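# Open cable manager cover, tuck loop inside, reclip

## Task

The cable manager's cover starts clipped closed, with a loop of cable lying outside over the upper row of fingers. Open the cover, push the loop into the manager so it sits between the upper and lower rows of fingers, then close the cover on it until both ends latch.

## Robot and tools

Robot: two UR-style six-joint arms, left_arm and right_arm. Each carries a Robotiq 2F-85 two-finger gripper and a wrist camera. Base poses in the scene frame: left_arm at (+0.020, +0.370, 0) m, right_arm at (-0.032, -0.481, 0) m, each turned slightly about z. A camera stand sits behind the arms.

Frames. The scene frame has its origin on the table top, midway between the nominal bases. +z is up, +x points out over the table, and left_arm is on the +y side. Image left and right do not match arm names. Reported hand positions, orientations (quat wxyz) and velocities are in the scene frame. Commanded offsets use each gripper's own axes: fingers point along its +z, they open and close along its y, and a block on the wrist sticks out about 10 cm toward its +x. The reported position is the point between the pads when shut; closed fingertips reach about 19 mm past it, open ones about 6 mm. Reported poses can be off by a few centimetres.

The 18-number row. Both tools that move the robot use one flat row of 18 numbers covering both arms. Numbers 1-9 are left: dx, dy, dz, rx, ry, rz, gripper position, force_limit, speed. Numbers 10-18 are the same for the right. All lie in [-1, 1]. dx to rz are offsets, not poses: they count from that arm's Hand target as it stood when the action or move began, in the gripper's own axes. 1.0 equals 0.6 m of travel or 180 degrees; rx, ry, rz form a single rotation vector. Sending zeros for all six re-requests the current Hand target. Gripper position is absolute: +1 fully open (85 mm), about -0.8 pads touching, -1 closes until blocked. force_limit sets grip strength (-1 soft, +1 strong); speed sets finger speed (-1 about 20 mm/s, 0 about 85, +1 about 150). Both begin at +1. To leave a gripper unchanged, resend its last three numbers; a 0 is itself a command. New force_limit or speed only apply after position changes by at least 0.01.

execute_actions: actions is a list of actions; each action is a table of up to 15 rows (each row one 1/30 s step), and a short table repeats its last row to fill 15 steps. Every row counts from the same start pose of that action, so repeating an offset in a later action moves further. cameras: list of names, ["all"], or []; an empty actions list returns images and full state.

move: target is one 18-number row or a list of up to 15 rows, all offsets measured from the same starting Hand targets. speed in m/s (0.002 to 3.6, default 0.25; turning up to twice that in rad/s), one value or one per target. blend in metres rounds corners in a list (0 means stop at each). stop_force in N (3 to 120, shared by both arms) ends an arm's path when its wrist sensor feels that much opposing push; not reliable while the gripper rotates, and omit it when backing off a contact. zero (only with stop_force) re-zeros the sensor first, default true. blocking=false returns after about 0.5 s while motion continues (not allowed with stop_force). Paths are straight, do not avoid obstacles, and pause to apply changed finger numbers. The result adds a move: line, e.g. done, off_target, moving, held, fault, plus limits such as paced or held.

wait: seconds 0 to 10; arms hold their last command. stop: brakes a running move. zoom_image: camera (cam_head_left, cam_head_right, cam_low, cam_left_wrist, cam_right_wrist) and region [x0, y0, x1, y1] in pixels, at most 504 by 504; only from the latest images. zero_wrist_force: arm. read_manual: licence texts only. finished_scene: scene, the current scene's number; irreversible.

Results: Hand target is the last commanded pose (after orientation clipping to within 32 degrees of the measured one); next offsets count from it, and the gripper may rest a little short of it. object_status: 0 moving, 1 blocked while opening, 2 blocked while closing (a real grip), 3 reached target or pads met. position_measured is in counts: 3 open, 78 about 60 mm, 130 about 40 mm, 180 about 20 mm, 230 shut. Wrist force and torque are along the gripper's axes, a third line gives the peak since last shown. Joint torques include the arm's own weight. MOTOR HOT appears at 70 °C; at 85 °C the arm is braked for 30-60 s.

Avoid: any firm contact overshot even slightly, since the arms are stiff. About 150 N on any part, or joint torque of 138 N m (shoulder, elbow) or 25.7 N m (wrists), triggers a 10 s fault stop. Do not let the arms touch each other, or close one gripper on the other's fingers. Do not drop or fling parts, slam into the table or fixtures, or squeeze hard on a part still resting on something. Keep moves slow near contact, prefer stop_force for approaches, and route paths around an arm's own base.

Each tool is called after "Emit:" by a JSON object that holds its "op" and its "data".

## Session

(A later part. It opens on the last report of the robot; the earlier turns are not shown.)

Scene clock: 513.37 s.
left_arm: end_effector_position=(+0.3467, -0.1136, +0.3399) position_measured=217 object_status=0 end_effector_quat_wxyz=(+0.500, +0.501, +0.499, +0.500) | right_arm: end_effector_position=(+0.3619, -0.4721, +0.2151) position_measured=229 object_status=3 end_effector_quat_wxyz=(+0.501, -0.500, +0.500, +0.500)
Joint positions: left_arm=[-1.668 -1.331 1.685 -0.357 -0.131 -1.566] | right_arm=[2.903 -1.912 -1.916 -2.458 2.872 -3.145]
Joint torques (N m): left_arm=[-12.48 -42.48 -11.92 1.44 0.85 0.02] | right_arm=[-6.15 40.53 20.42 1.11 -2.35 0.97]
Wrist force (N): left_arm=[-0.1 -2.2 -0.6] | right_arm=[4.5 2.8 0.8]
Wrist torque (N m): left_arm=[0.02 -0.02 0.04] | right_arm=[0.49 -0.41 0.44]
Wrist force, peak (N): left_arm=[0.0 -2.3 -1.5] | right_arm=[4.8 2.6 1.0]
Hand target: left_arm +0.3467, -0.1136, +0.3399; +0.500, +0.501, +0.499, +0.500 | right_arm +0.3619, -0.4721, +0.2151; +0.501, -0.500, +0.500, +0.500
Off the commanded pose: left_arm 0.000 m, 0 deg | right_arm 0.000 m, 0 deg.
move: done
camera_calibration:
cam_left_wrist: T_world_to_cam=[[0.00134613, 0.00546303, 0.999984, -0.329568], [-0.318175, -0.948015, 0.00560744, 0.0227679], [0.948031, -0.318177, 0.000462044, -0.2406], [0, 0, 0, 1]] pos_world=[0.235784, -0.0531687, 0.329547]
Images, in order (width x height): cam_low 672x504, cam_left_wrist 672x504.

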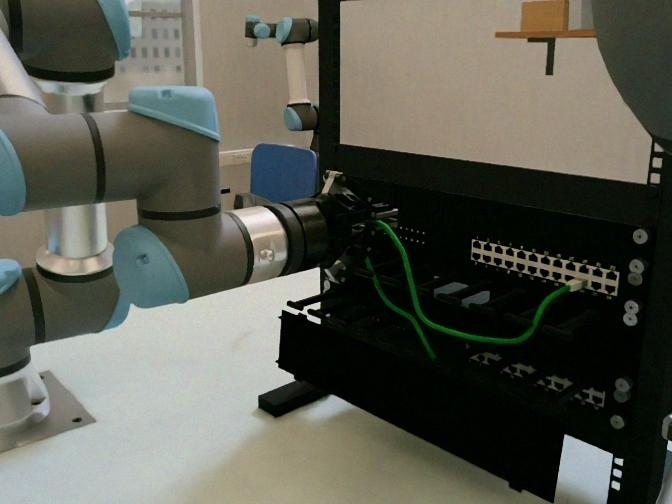

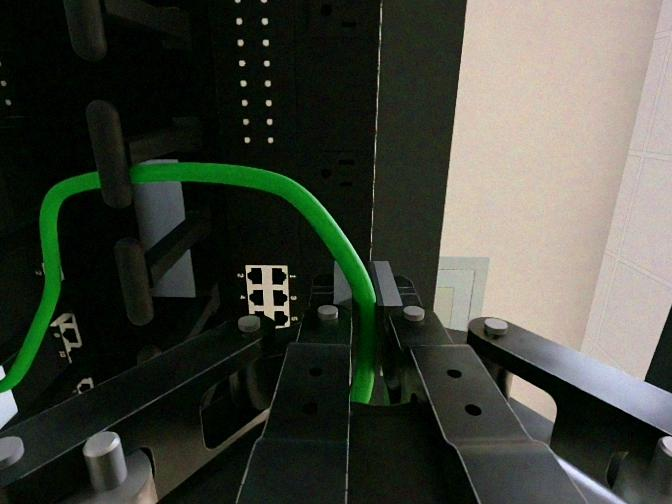

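Emit:
{"op": "move", "data": {"target": [[0,-0.04,-0.11,0,0,0,-1,-1,-1,0,0,0,0,0,0,-0.8,-1,0],[0,-0.14,-0.15,0,0,0,-1,-1,-1,0,0,0,0,0,0,-0.8,-1,0],[0,-0.212,-0.13,0,0,0,-1,-1,-1,0,0,0,0,0,0,-0.8,-1,0]], "speed": 0.1, "blend": 0.02, "cameras": ["cam_left_wrist","cam_low","cam_head_left","cam_right_wrist"]}}

Emit:
{"op": "zoom_image", "data": {"camera": "cam_low", "region": [270, 200, 620, 440]}}

Emit:
{"op": "zoom_image", "data": {"camera": "cam_head_left", "region": [280, 190, 530, 340]}}

Scene clock: 531.90 s.
left_arm: end_effector_position=(+0.2688, -0.1132, +0.2127) position_measured=217 object_status=2 end_effector_quat_wxyz=(+0.500, +0.501, +0.499, +0.500) | right_arm: end_effector_position=(+0.3619, -0.4721, +0.2151) position_measured=229 object_status=3 end_effector_quat_wxyz=(+0.501, -0.500, +0.500, +0.500)
Joint positions: left_arm=[-1.832 -1.192 1.867 -0.676 -0.294 -1.568] | right_arm=[2.903 -1.912 -1.916 -2.458 2.872 -3.145]
Joint torques (N m): left_arm=[-12.19 -37.8 -24.63 1.95 -2.11 -0.96] | right_arm=[-5.23 41.17 19.11 1.14 -2.34 0.86]
Wrist force (N): left_arm=[-0.1 -1.5 -1.7] | right_arm=[4.5 2.7 0.9]
Wrist torque (N m): left_arm=[0.00 0.02 0.00] | right_arm=[0.48 -0.40 0.44]
Wrist force, peak (N): left_arm=[-0.1 -3.0 -1.3] | right_arm=[4.7 2.6 1.0]
Hand target: left_arm +0.2687, -0.1132, +0.2127; +0.500, +0.501, +0.499, +0.500 | right_arm +0.3619, -0.4721, +0.2151; +0.501, -0.500, +0.500, +0.500
Off the commanded pose: left_arm 0.000 m, 0 deg | right_arm 0.000 m, 0 deg.
move: done
camera_calibration:
cam_left_wrist: T_world_to_cam=[[0.00133961, 0.00514734, 0.999986, -0.202384], [-0.317965, -0.948088, 0.00530615, -0.000932597], [0.948102, -0.317968, 0.000366607, -0.166448], [0, 0, 0, 1]] pos_world=[0.157784, -0.0527675, 0.202447]
cam_right_wrist: T_world_to_cam=[[-0.999513, -0.00673937, 0.0304644, 0.364615], [0.0310092, -0.322639, 0.946014, -0.342647], [0.00345347, 0.946498, 0.322691, 0.504608], [0, 0, 0, 1]] pos_world=[0.373321, -0.585705, 0.150208]
Images, in order (width x height): cam_head_left 672x504, cam_low 672x504, cam_left_wrist 672x504, cam_right_wrist 672x504.

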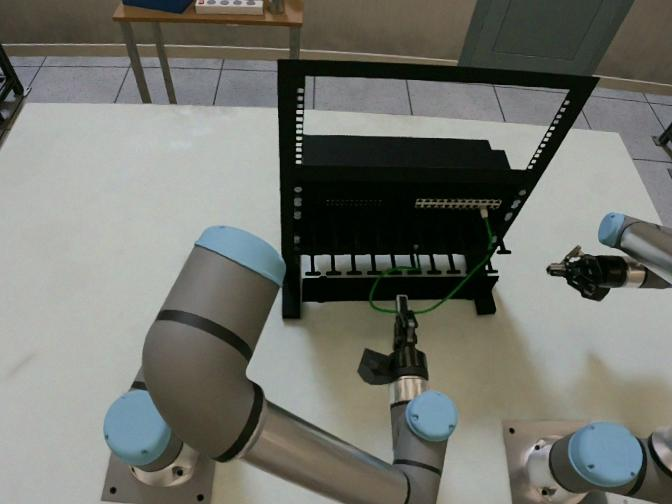

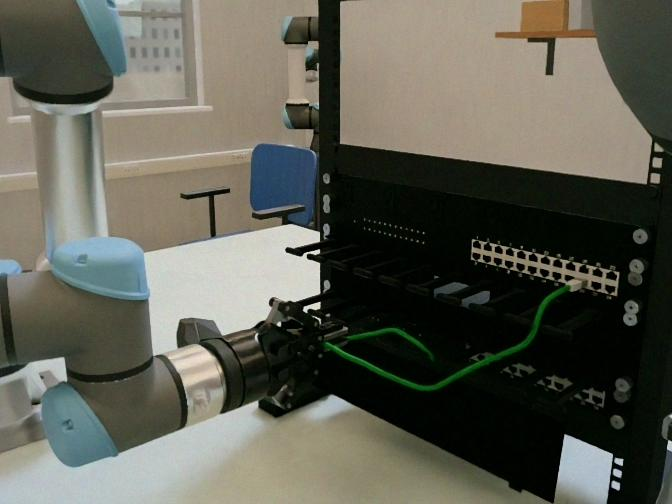

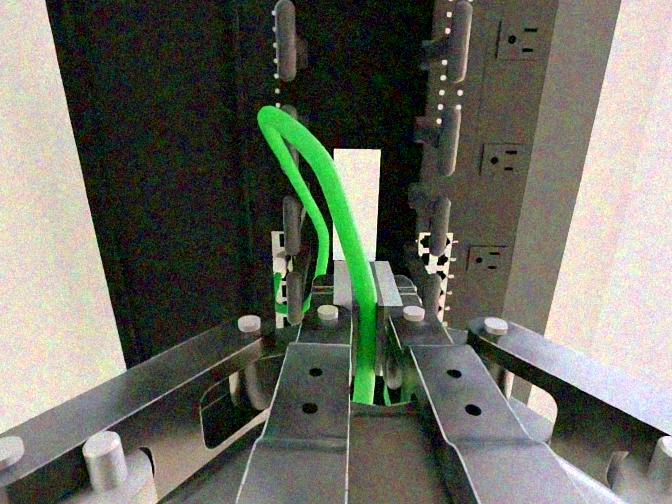

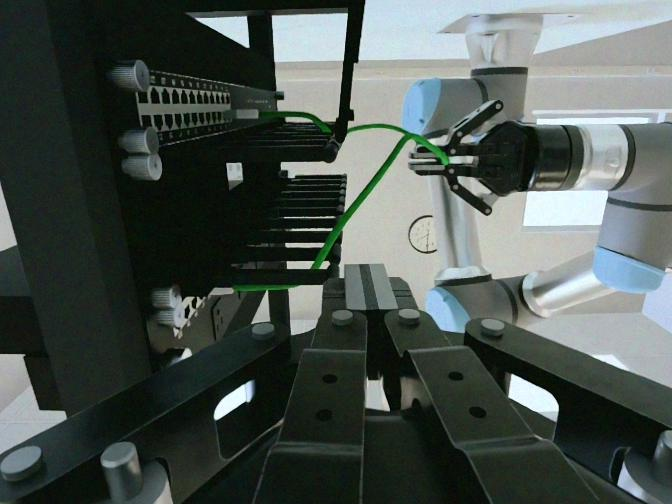

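Scaled by 1.440.

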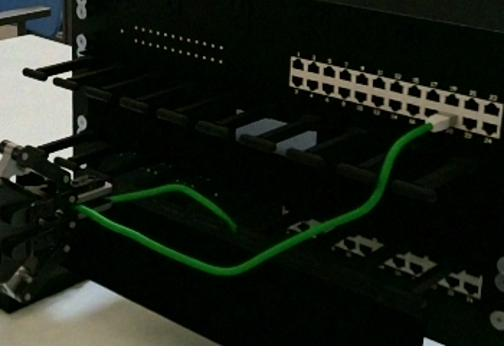

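Scaled by 2.016.

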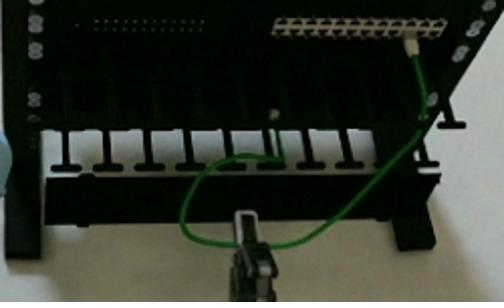

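Emit:
{"op": "move", "data": {"target": [[0.058,0.03,0.055,0,0,0.08,-1,-1,-1,0,0,0,0,0,0,-0.8,-1,0],[0.058,0.025,0.19,0,0,0.08,-1,-1,-1,0,0,0,0,0,0,-0.8,-1,0]], "speed": 0.08, "stop_force": 15, "cameras": ["cam_left_wrist","cam_low","cam_head_left","cam_right_wrist"]}}

Emit:
{"op": "zoom_image", "data": {"camera": "cam_low", "region": [270, 200, 620, 440]}}

Emit:
{"op": "zoom_image", "data": {"camera": "cam_right_wrist", "region": [180, 40, 450, 260]}}

Scene clock: 554.07 s.
left_arm: end_effector_position=(+0.3828, -0.0787, +0.2277) position_measured=217 object_status=2 end_effector_quat_wxyz=(+0.434, +0.560, +0.433, +0.558) | right_arm: end_effector_position=(+0.3619, -0.4721, +0.2151) position_measured=229 object_status=3 end_effector_quat_wxyz=(+0.501, -0.500, +0.500, +0.500)
Joint positions: left_arm=[-1.597 -1.262 1.92 -0.666 -0.059 -1.31] | right_arm=[2.903 -1.912 -1.916 -2.458 2.872 -3.145]
Joint torques (N m): left_arm=[-14.75 -42.99 -8.39 -1.99 1.37 1.13] | right_arm=[-4.93 41.56 17.46 1.14 -2.35 0.67]
Wrist force (N): left_arm=[0.7 -0.5 -0.7] | right_arm=[4.8 2.7 0.9]
Wrist torque (N m): left_arm=[0.09 -0.14 0.08] | right_arm=[0.48 -0.45 0.44]
Wrist force, peak (N): left_arm=[0.3 -0.9 -2.7] | right_arm=[4.8 2.7 0.9]
Hand target: left_arm +0.3827, -0.0787, +0.2277; +0.434, +0.560, +0.433, +0.558 | right_arm +0.3619, -0.4721, +0.2151; +0.501, -0.500, +0.500, +0.500
Off the commanded pose: left_arm 0.000 m, 0 deg | right_arm 0.000 m, 0 deg.
move: done
camera_calibration:
cam_left_wrist: T_world_to_cam=[[0.000772135, -0.243436, 0.969917, -0.230193], [-0.318141, -0.919583, -0.23055, 0.123876], [0.948043, -0.308393, -0.0781572, -0.244923], [0, 0, 0, 1]] pos_world=[0.271785, -0.0176559, 0.232685]
cam_right_wrist: T_world_to_cam=[[-0.999513, -0.00673937, 0.0304644, 0.364615], [0.0310092, -0.322639, 0.946014, -0.342647], [0.00345347, 0.946498, 0.322691, 0.504608], [0, 0, 0, 1]] pos_world=[0.373321, -0.585705, 0.150208]
Images, in order (width x height): cam_head_left 672x504, cam_low 672x504, cam_left_wrist 672x504, cam_right_wrist 672x504.

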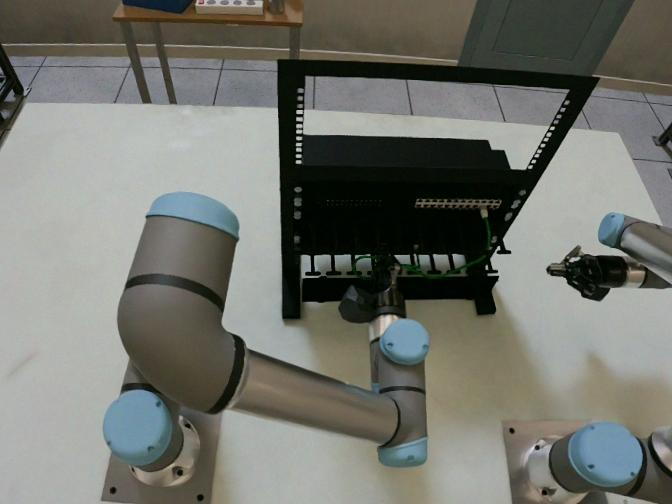

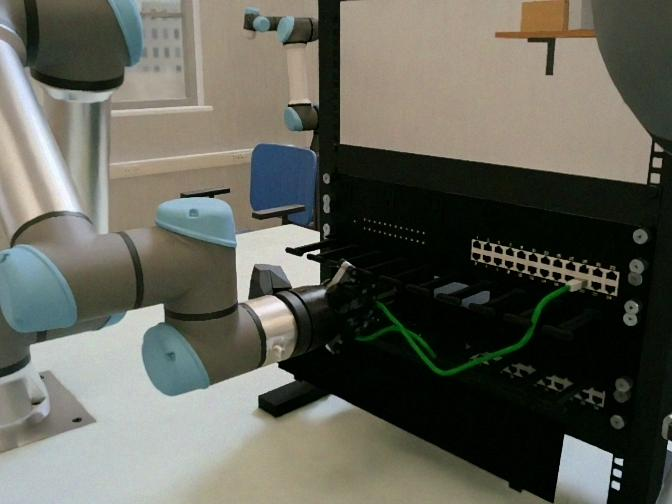

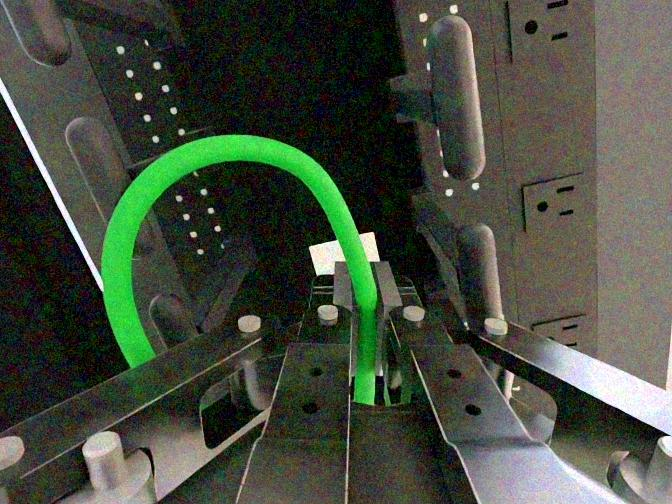

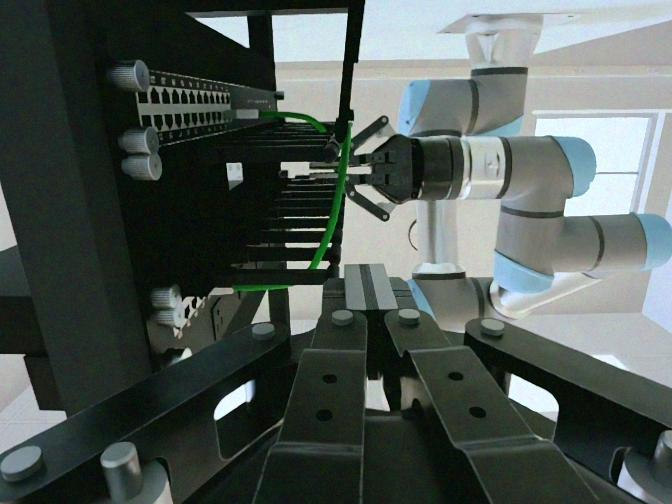

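Scaled by 1.440.

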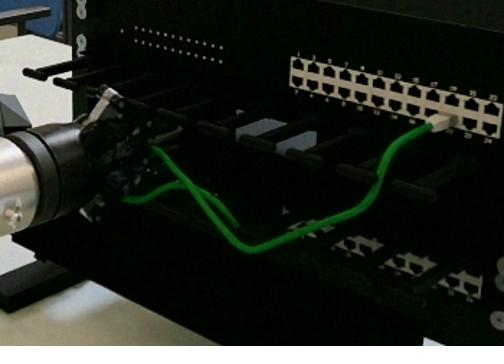

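Scaled by 1.867.

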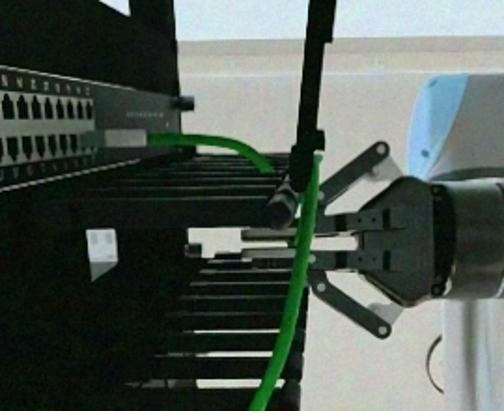

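Emit:
{"op": "move", "data": {"target": [[0,0,0,0,0,0,-0.5,-1,-1,0,0,0,0,0,0,-0.8,-1,0],[0,0,-0.2,0,0,0,-0.5,-1,-1,0,0,0,0,0,0,-0.8,-1,0]], "speed": 0.08, "cameras": ["cam_left_wrist","cam_low","cam_head_left","cam_right_wrist"]}}

Emit:
{"op": "zoom_image", "data": {"camera": "cam_head_left", "region": [280, 190, 530, 340]}}

Emit:
{"op": "zoom_image", "data": {"camera": "cam_right_wrist", "region": [180, 40, 450, 260]}}

Scene clock: 573.70 s.
left_arm: end_effector_position=(+0.2627, -0.0785, +0.2277) position_measured=198 object_status=1 end_effector_quat_wxyz=(+0.434, +0.560, +0.432, +0.558) | right_arm: end_effector_position=(+0.3619, -0.4721, +0.2151) position_measured=229 object_status=3 end_effector_quat_wxyz=(+0.501, -0.500, +0.500, +0.500)
Joint positions: left_arm=[-1.869 -1.286 1.954 -0.669 -0.331 -1.317] | right_arm=[2.903 -1.912 -1.916 -2.458 2.872 -3.145]
Joint torques (N m): left_arm=[6.28 -18.4 -25.96 3.07 0.71 -1.23] | right_arm=[-5.65 41.1 16.85 1.09 -2.27 0.44]
Wrist force (N): left_arm=[-1.5 -1.7 0.0] | right_arm=[4.6 2.6 0.9]
Wrist torque (N m): left_arm=[-0.06 -0.09 0.12] | right_arm=[0.46 -0.42 0.44]
Wrist force, peak (N): left_arm=[-7.6 -50.0 -43.5] | right_arm=[4.7 2.7 1.1]
Hand target: left_arm +0.2627, -0.0784, +0.2277; +0.434, +0.560, +0.433, +0.558 | right_arm +0.3619, -0.4721, +0.2151; +0.501, -0.500, +0.500, +0.500
Off the commanded pose: left_arm 0.000 m, 0 deg | right_arm 0.000 m, 0 deg.
move: done
camera_calibration:
cam_left_wrist: T_world_to_cam=[[0.000758217, -0.243332, 0.969943, -0.230127], [-0.318315, -0.91955, -0.230441, 0.0859985], [0.947985, -0.308572, -0.0781535, -0.131053], [0, 0, 0, 1]] pos_world=[0.151785, -0.0173567, 0.232785]
cam_right_wrist: T_world_to_cam=[[-0.999513, -0.00673937, 0.0304644, 0.364615], [0.0310092, -0.322639, 0.946014, -0.342647], [0.00345347, 0.946498, 0.322691, 0.504608], [0, 0, 0, 1]] pos_world=[0.373321, -0.585705, 0.150208]
Images, in order (width x height): cam_head_left 672x504, cam_low 672x504, cam_left_wrist 672x504, cam_right_wrist 672x504.

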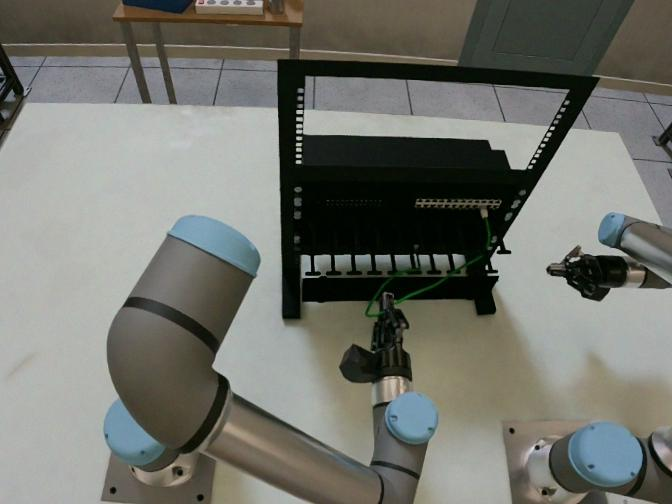

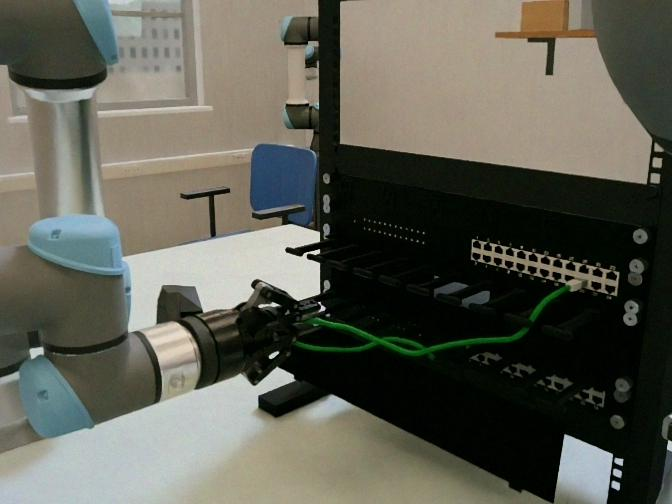

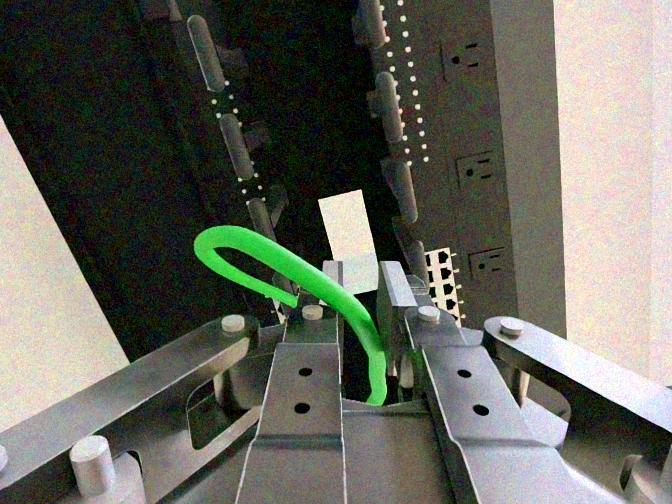

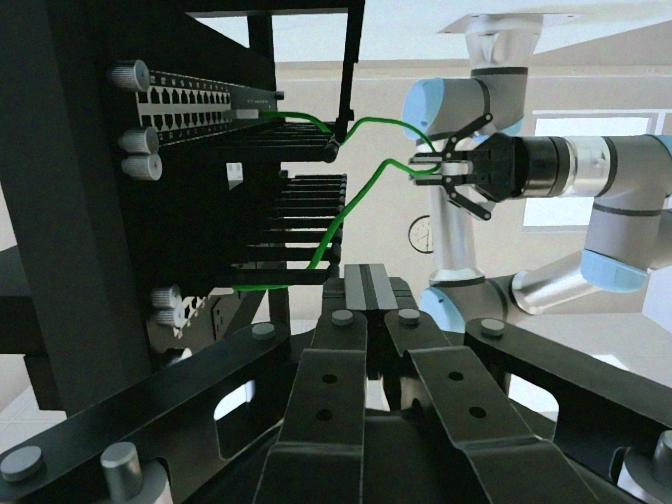

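Scaled by 2.016.

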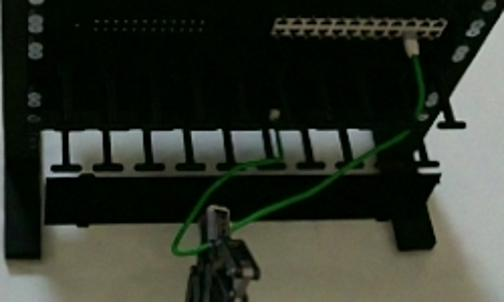

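Scaled by 1.867.

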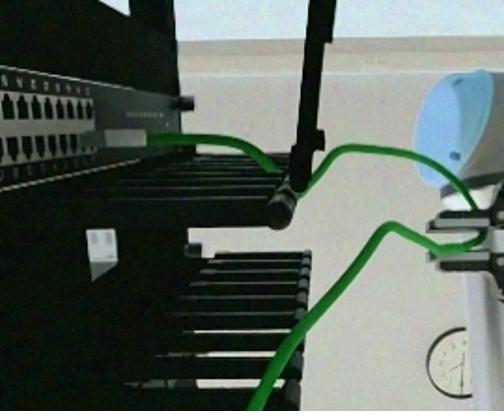

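Emit:
{"op": "move", "data": {"target": [[0,0,0,0,0,0,-1,-1,-1,0,0,0,0,0,0,-0.8,-1,0],[0.024,-0.006,0.187,0,0,0.05,-1,-1,-1,0.147,-0.055,0,0,0,0,-0.8,-1,0]], "speed": 0.08, "cameras": ["cam_left_wrist","cam_low","cam_head_left","cam_right_wrist"]}}

Emit:
{"op": "zoom_image", "data": {"camera": "cam_right_wrist", "region": [180, 40, 450, 260]}}

Scene clock: 646.83 s.
left_arm: end_effector_position=(+0.3750, -0.0638, +0.2278) position_measured=217 object_status=2 end_effector_quat_wxyz=(+0.388, +0.592, +0.387, +0.591) | right_arm: end_effector_position=(+0.3951, -0.4721, +0.1270) position_measured=229 object_status=3 end_effector_quat_wxyz=(+0.501, -0.500, +0.500, +0.500)
Joint positions: left_arm=[-1.617 -1.295 1.966 -0.676 -0.08 -1.156] | right_arm=[2.921 -2.118 -1.89 -2.278 2.891 -3.145]
Joint torques (N m): left_arm=[-6.06 -38.79 -7.01 -0.21 -0.51 0.56] | right_arm=[-3.67 38.67 0.93 -2.4 -0.68 0.93]
Wrist force (N): left_arm=[0.1 -1.3 -1.7] | right_arm=[4.5 2.5 1.1]
Wrist torque (N m): left_arm=[-0.02 -0.21 0.06] | right_arm=[0.45 -0.41 0.45]
Wrist force, peak (N): left_arm=[-2.3 -1.5 -1.3] | right_arm=[5.8 2.2 1.0]
Hand target: left_arm +0.3750, -0.0638, +0.2278; +0.388, +0.592, +0.387, +0.591 | right_arm +0.3950, -0.4721, +0.1269; +0.501, -0.500, +0.500, +0.500
Off the commanded pose: left_arm 0.000 m, 0 deg | right_arm 0.000 m, 0 deg.
move: done
camera_calibration:
cam_left_wrist: T_world_to_cam=[[0.000379613, -0.392156, 0.919898, -0.224584], [-0.31799, -0.872198, -0.37169, 0.170183], [0.948094, -0.292377, -0.125033, -0.221269], [0, 0, 0, 1]] pos_world=[0.263986, -0.00433309, 0.242184]
cam_right_wrist: T_world_to_cam=[[-0.999516, -0.00670624, 0.0303693, 0.40041], [0.0309085, -0.32264, 0.946017, -0.260289], [0.00345413, 0.946498, 0.322691, 0.532923], [0, 0, 0, 1]] pos_world=[0.406421, -0.585705, 0.0621083]
Images, in order (width x height): cam_head_left 672x504, cam_low 672x504, cam_left_wrist 672x504, cam_right_wrist 672x504.

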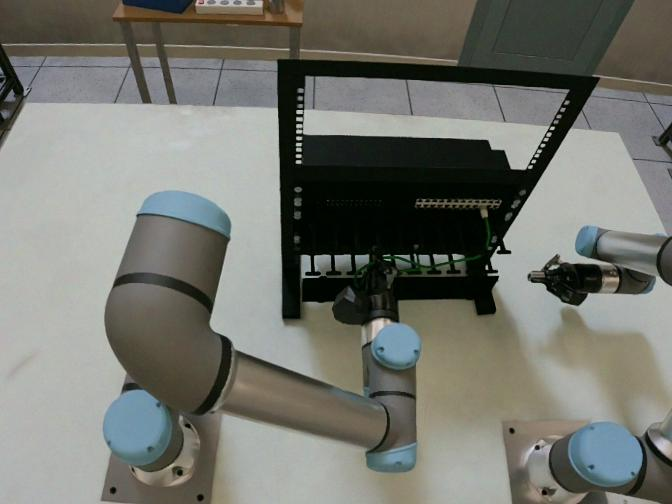

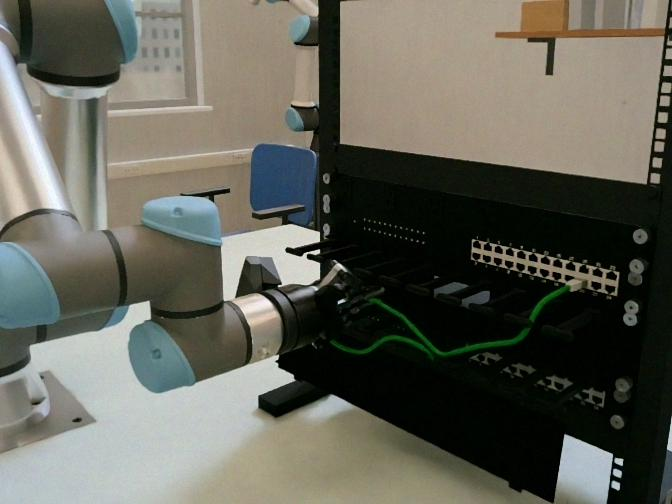

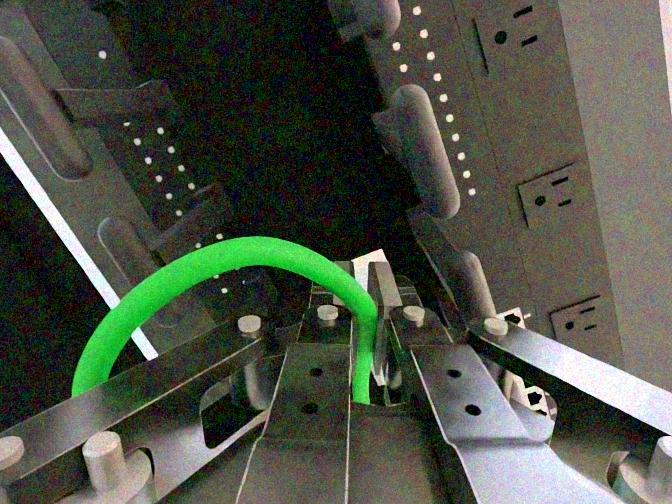

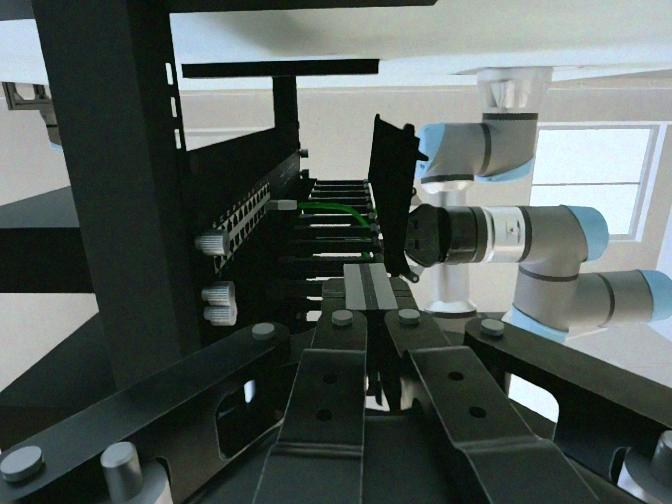

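Scaled by 1.867.

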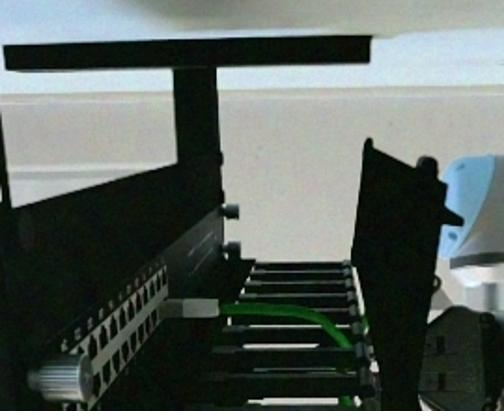

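Emit:
{"op": "move", "data": {"target": [0,0,0,0,0,0,-1,-1,-1,0,0,0.2,0,0,0,-0.8,-1,0], "speed": 0.06, "stop_force": 10, "cameras": ["cam_right_wrist","cam_low"]}}

Scene clock: 659.60 s.
left_arm: end_effector_position=(+0.3750, -0.0638, +0.2278) position_measured=217 object_status=2 end_effector_quat_wxyz=(+0.388, +0.592, +0.387, +0.591) | right_arm: end_effector_position=(+0.3952, -0.3521, +0.1270) position_measured=229 object_status=3 end_effector_quat_wxyz=(+0.501, -0.500, +0.500, +0.499)
Joint positions: left_arm=[-1.617 -1.295 1.966 -0.676 -0.08 -1.156] | right_arm=[3.187 -2.039 -2.034 -2.218 3.156 -3.151]
Joint torques (N m): left_arm=[-12.76 -39.66 -9.91 2.33 1.17 -1.14] | right_arm=[3.97 39.99 3.13 -0.43 0.02 -0.69]
Wrist force (N): left_arm=[0.0 -1.1 -1.4] | right_arm=[4.3 2.9 0.7]
Wrist torque (N m): left_arm=[0.01 -0.19 0.06] | right_arm=[0.51 -0.38 0.45]
Wrist force, peak (N): left_arm=[0.1 -1.2 -1.8] | right_arm=[4.8 2.6 1.1]
Hand target: left_arm +0.3750, -0.0638, +0.2278; +0.388, +0.592, +0.387, +0.591 | right_arm +0.3952, -0.3521, +0.1270; +0.501, -0.500, +0.500, +0.500
Off the commanded pose: left_arm 0.000 m, 0 deg | right_arm 0.000 m, 0 deg.
move: done
camera_calibration:
cam_right_wrist: T_world_to_cam=[[-0.999513, -0.00671722, 0.0304691, 0.401295], [0.0310091, -0.321951, 0.946248, -0.22153], [0.00345342, 0.946732, 0.322003, 0.419528], [0, 0, 0, 1]] pos_world=[0.406521, -0.465808, 0.0623063]
Images, in order (width x height): cam_low 672x504, cam_right_wrist 672x504.

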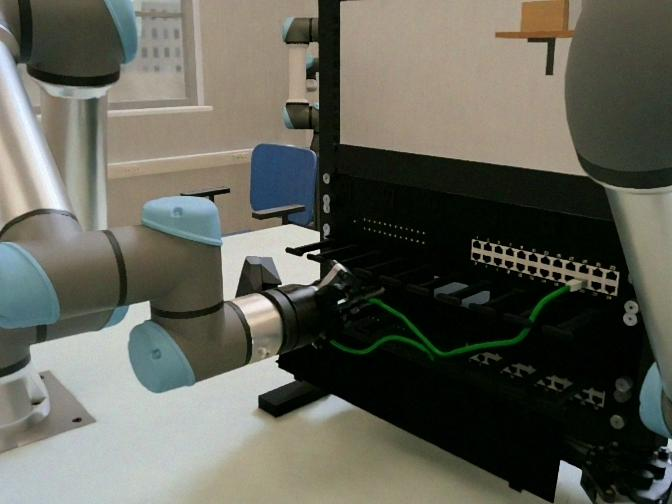

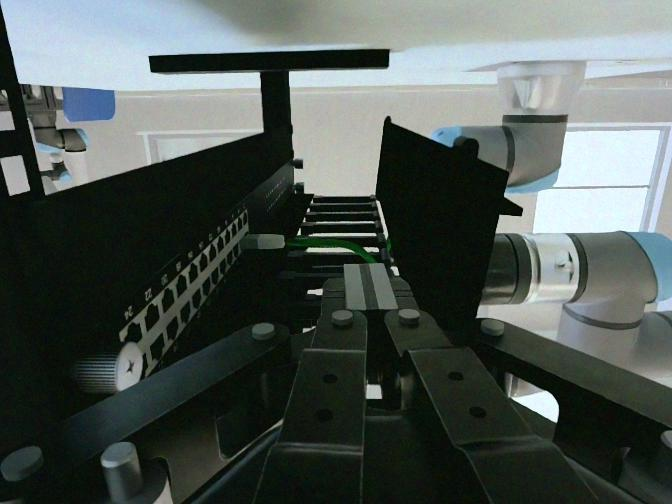

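Emit:
{"op": "move", "data": {"target": [[0,0,0,0,0,0,-1,-1,-1,0,0.075,0,0,0,0,-0.8,-1,0],[0,0,0,0,0,0,-1,-1,-1,-0.025,0.113,0,0,0,0,-0.8,-1,0],[0,0,0,0,0,0,-1,-1,-1,-0.045,0.127,0,0,0,0,-0.8,-1,0]], "speed": 0.05, "stop_force": 15, "cameras": ["cam_right_wrist","cam_low","cam_left_wrist"]}}

Scene clock: 671.63 s.
left_arm: end_effector_position=(+0.3750, -0.0638, +0.2278) position_measured=217 object_status=2 end_effector_quat_wxyz=(+0.388, +0.592, +0.387, +0.591) | right_arm: end_effector_position=(+0.3192, -0.3520, +0.1536) position_measured=229 object_status=3 end_effector_quat_wxyz=(+0.501, -0.500, +0.500, +0.499)
Joint positions: left_arm=[-1.617 -1.295 1.966 -0.676 -0.08 -1.156] | right_arm=[3.19 -1.856 -2.226 -2.222 3.159 -3.164]
Joint torques (N m): left_arm=[-10.56 -13.88 -9.07 -1.7 1.19 -0.99] | right_arm=[3.84 39.07 27.69 0.87 -2.56 -1.53]
Wrist force (N): left_arm=[4.7 8.9 -4.5] | right_arm=[18.0 3.0 -0.4]
Wrist torque (N m): left_arm=[0.82 -0.63 0.16] | right_arm=[0.48 -0.91 0.42]
Wrist force, peak (N): left_arm=[12.3 14.3 -2.7] | right_arm=[24.1 -3.5 0.3]
Hand target: left_arm +0.3750, -0.0638, +0.2278; +0.388, +0.592, +0.387, +0.591 | right_arm +0.3192, -0.3520, +0.1536; +0.501, -0.500, +0.500, +0.499
Off the commanded pose: left_arm 0.000 m, 0 deg | right_arm 0.000 m, 0 deg.
move: contact (right_arm)
camera_calibration:
cam_left_wrist: T_world_to_cam=[[0.000373118, -0.392065, 0.919938, -0.224644], [-0.318072, -0.872209, -0.371594, 0.170305], [0.948067, -0.292468, -0.12503, -0.221222], [0, 0, 0, 1]] pos_world=[0.263986, -0.00423348, 0.242284]
cam_right_wrist: T_world_to_cam=[[-0.999513, -0.00670761, 0.0304713, 0.324527], [0.0310091, -0.321652, 0.94635, -0.244181], [0.00345342, 0.946834, 0.321704, 0.411206], [0, 0, 0, 1]] pos_world=[0.330521, -0.465709, 0.0889054]
Images, in order (width x height): cam_low 672x504, cam_left_wrist 672x504, cam_right_wrist 672x504.

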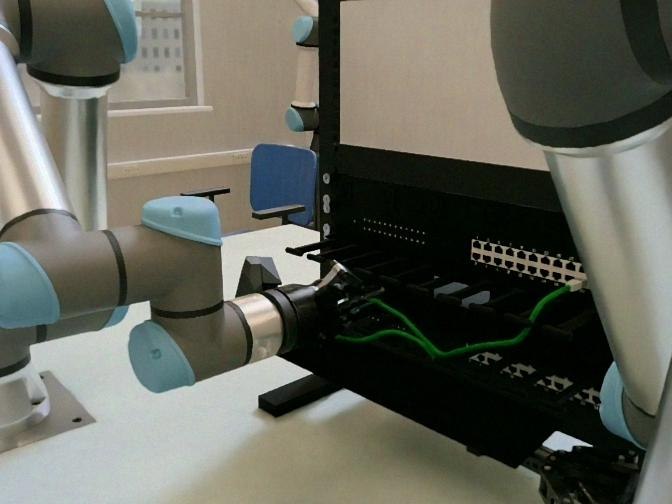

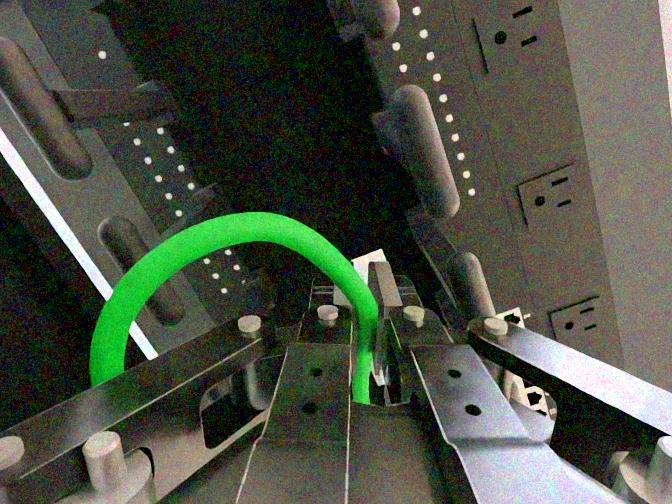

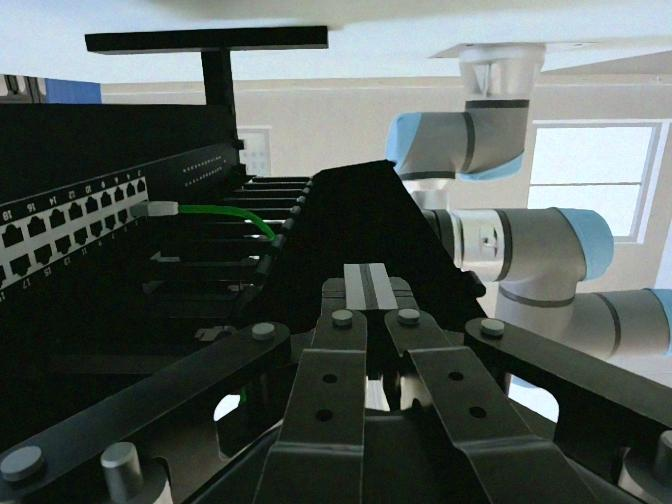

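Emit:
{"op": "move", "data": {"target": [[0,0,0,0,0,0,-1,-1,-1,0.02,-0.013,0,0,0,0,-0.8,-1,0],[0,0,-0.038,0,0,0,-1,-1,-1,0.02,-0.013,0,0,0,0,-0.8,-1,0],[0,0,-0.038,0,0,0,-0.3,-1,-1,0.02,-0.013,0,0,0,0,-0.8,-1,0],[0,0,-0.26,0,0,0,-0.3,-1,-1,0.02,-0.013,0,0,0,0,-0.8,-1,0]], "speed": [0.05,0.05,0.05,0.1], "cameras": ["cam_right_wrist","cam_low","cam_left_wrist","cam_head_left"]}}

Emit:
{"op": "zoom_image", "data": {"camera": "cam_low", "region": [270, 200, 620, 440]}}

Emit:
{"op": "zoom_image", "data": {"camera": "cam_head_left", "region": [280, 190, 530, 340]}}

Scene clock: 696.67 s.
left_arm: end_effector_position=(+0.2190, -0.0636, +0.2278) position_measured=167 object_status=3 end_effector_quat_wxyz=(+0.388, +0.592, +0.387, +0.591) | right_arm: end_effector_position=(+0.3270, -0.3520, +0.1416) position_measured=229 object_status=3 end_effector_quat_wxyz=(+0.501, -0.500, +0.500, +0.499)
Joint positions: left_arm=[-1.979 -1.31 1.986 -0.677 -0.441 -1.16] | right_arm=[3.19 -1.899 -2.212 -2.196 3.159 -3.167]
Joint torques (N m): left_arm=[3.94 -38.45 -7.76 1.14 0.4 -1.32] | right_arm=[-0.76 36.89 -1.09 1.83 -0.09 1.45]
Wrist force (N): left_arm=[0.0 -2.3 -1.3] | right_arm=[5.8 2.1 0.8]
Wrist torque (N m): left_arm=[-0.04 -0.18 0.21] | right_arm=[0.54 -0.45 0.43]
Wrist force, peak (N): left_arm=[-12.9 3.0 7.4] | right_arm=[18.7 2.8 -0.5]
Hand target: left_arm +0.2190, -0.0635, +0.2279; +0.388, +0.592, +0.387, +0.591 | right_arm +0.3270, -0.3520, +0.1416; +0.501, -0.500, +0.500, +0.499
Off the commanded pose: left_arm 0.000 m, 0 deg | right_arm 0.000 m, 0 deg.
move: done
camera_calibration:
cam_left_wrist: T_world_to_cam=[[0.000249164, -0.39228, 0.919846, -0.224474], [-0.318186, -0.872071, -0.37182, 0.120928], [0.948028, -0.29259, -0.125035, -0.07326], [0, 0, 0, 1]] pos_world=[0.107986, -0.00403368, 0.242285]
cam_right_wrist: T_world_to_cam=[[-0.999513, -0.00670761, 0.0304713, 0.332689], [0.0310091, -0.321652, 0.94635, -0.233067], [0.00345342, 0.946834, 0.321704, 0.41504], [0, 0, 0, 1]] pos_world=[0.338321, -0.465709, 0.0769054]
Images, in order (width x height): cam_head_left 672x504, cam_low 672x504, cam_left_wrist 672x504, cam_right_wrist 672x504.

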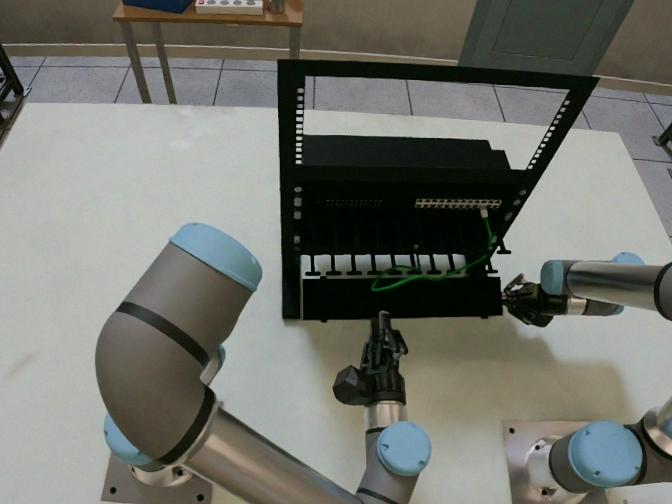

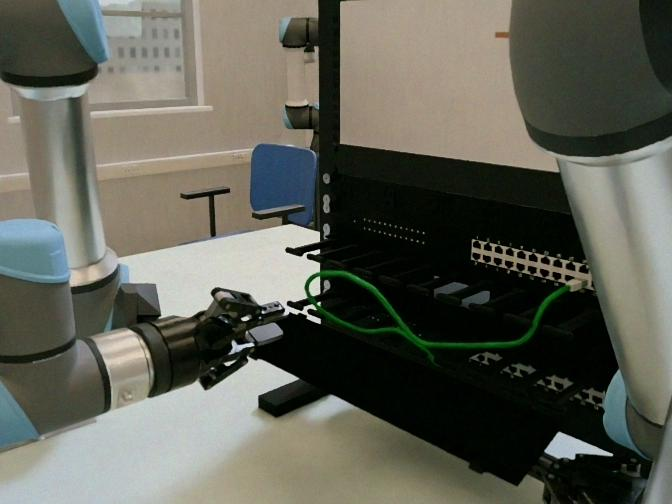

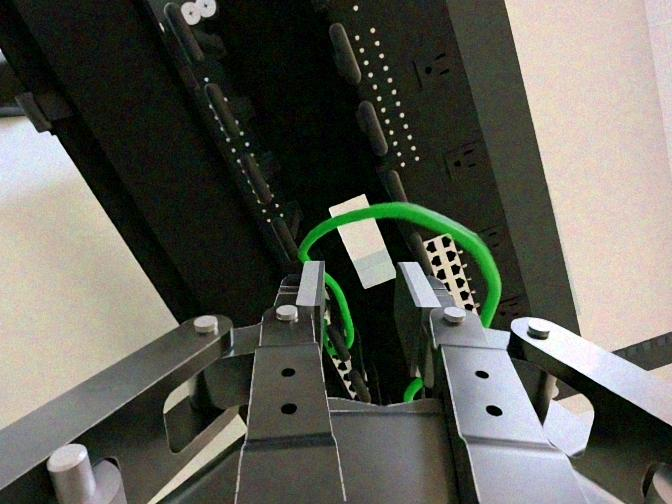

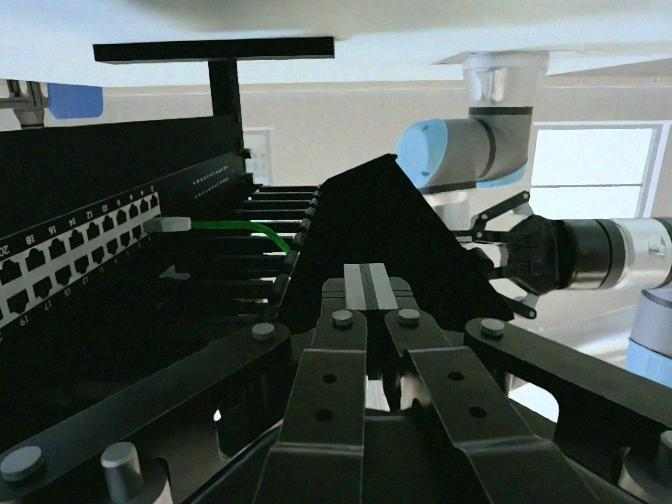

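Scaled by 1.440.

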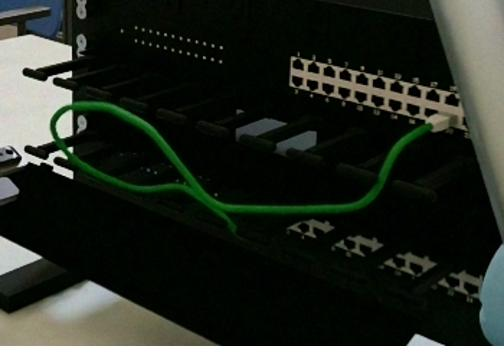

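Scaled by 2.016.

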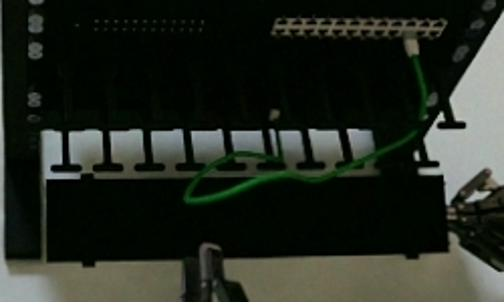

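Emit:
{"op": "move", "data": {"target": [0.301,0.218,-0.165,0.097,-0.147,0.36,1,-1,0,0,0,0,0,0,0,-0.8,-1,0], "cameras": ["cam_left_wrist"]}}

Scene clock: 754.60 s.
left_arm: end_effector_position=(+0.1203, +0.0503, +0.4198) position_measured=3 object_status=3 end_effector_quat_wxyz=(+0.001, +0.866, +0.000, +0.500) | right_arm: end_effector_position=(+0.3270, -0.3520, +0.1416) position_measured=229 object_status=3 end_effector_quat_wxyz=(+0.501, -0.500, +0.500, +0.499)
Joint positions: left_arm=[-2.302 -1.899 1.745 -0.542 -0.896 0.478] | right_arm=[3.19 -1.899 -2.213 -2.195 3.159 -3.166]
Joint torques (N m): left_arm=[13.04 3.98 -26.35 -1.16 1.09 1.2] | right_arm=[2.15 36.52 -0.24 1.87 2.11 1.47]
Wrist force (N): left_arm=[-0.5 -1.0 -0.6] | right_arm=[5.8 2.4 0.9]
Wrist torque (N m): left_arm=[-0.03 -0.12 0.23] | right_arm=[0.58 -0.45 0.43]
Wrist force, peak (N): left_arm=[-1.6 -3.1 -0.5] | right_arm=[6.2 2.4 0.9]
Hand target: left_arm +0.1203, +0.0503, +0.4198; +0.001, +0.866, +0.000, +0.500 | right_arm +0.3270, -0.3520, +0.1416; +0.501, -0.500, +0.500, +0.499
Off the commanded pose: left_arm 0.000 m, 0 deg | right_arm 0.000 m, 0 deg.
move: done
camera_calibration:
cam_left_wrist: T_world_to_cam=[[0.00365421, -0.999965, 0.00755881, 0.0567627], [-0.748115, -0.00774949, -0.663524, 0.390935], [0.663559, -0.0032302, -0.748117, 0.358869], [0, 0, 0, 1]] pos_world=[0.0541258, 0.0609494, 0.527442]
Images, in order (width x height): cam_left_wrist 672x504.

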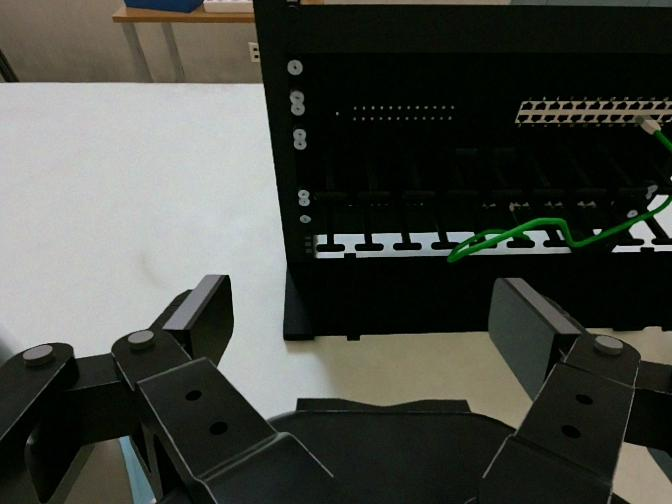

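Emit:
{"op": "move", "data": {"target": [[0.153,-0.507,0.265,0.228,-0.117,-0.11,1,-1,0,0,0,0,0,0,0,-0.8,-1,0],[-0.153,-0.84,0.635,0.456,-0.233,-0.22,1,-1,0,0,0,0,0,0,0,-0.8,-1,0]], "blend": 0.08, "speed": 0.3}}

Scene clock: 764.10 s.
left_arm: end_effector_position=(+0.4044, +0.5536, +0.1489) position_measured=3 object_status=3 end_effector_quat_wxyz=(-0.392, +0.716, +0.576, +0.042) | right_arm: end_effector_position=(+0.3270, -0.3520, +0.1416) position_measured=229 object_status=3 end_effector_quat_wxyz=(+0.501, -0.500, +0.500, +0.499)
Joint positions: left_arm=[-0.186 -1.454 1.985 -1.46 -1.038 1.383] | right_arm=[3.19 -1.898 -2.213 -2.194 3.159 -3.165]
Joint torques (N m): left_arm=[9.35 -15.34 -19.75 -1.58 2.65 1.24] | right_arm=[2.33 37 -1.06 1.97 2.01 1.45]
Wrist force (N): left_arm=[-0.4 -0.1 -0.6] | right_arm=[6.0 2.4 0.8]
Wrist torque (N m): left_arm=[-0.02 0.06 0.06] | right_arm=[0.57 -0.47 0.42]
Wrist force, peak (N): left_arm=[-1.9 0.8 -2.1] | right_arm=[6.3 2.4 0.8]
Hand target: left_arm +0.4045, +0.5537, +0.1488; -0.392, +0.716, +0.576, +0.042 | right_arm +0.3270, -0.3520, +0.1416; +0.501, -0.500, +0.500, +0.499
Off the commanded pose: left_arm 0.000 m, 0 deg | right_arm 0.000 m, 0 deg.
move: done


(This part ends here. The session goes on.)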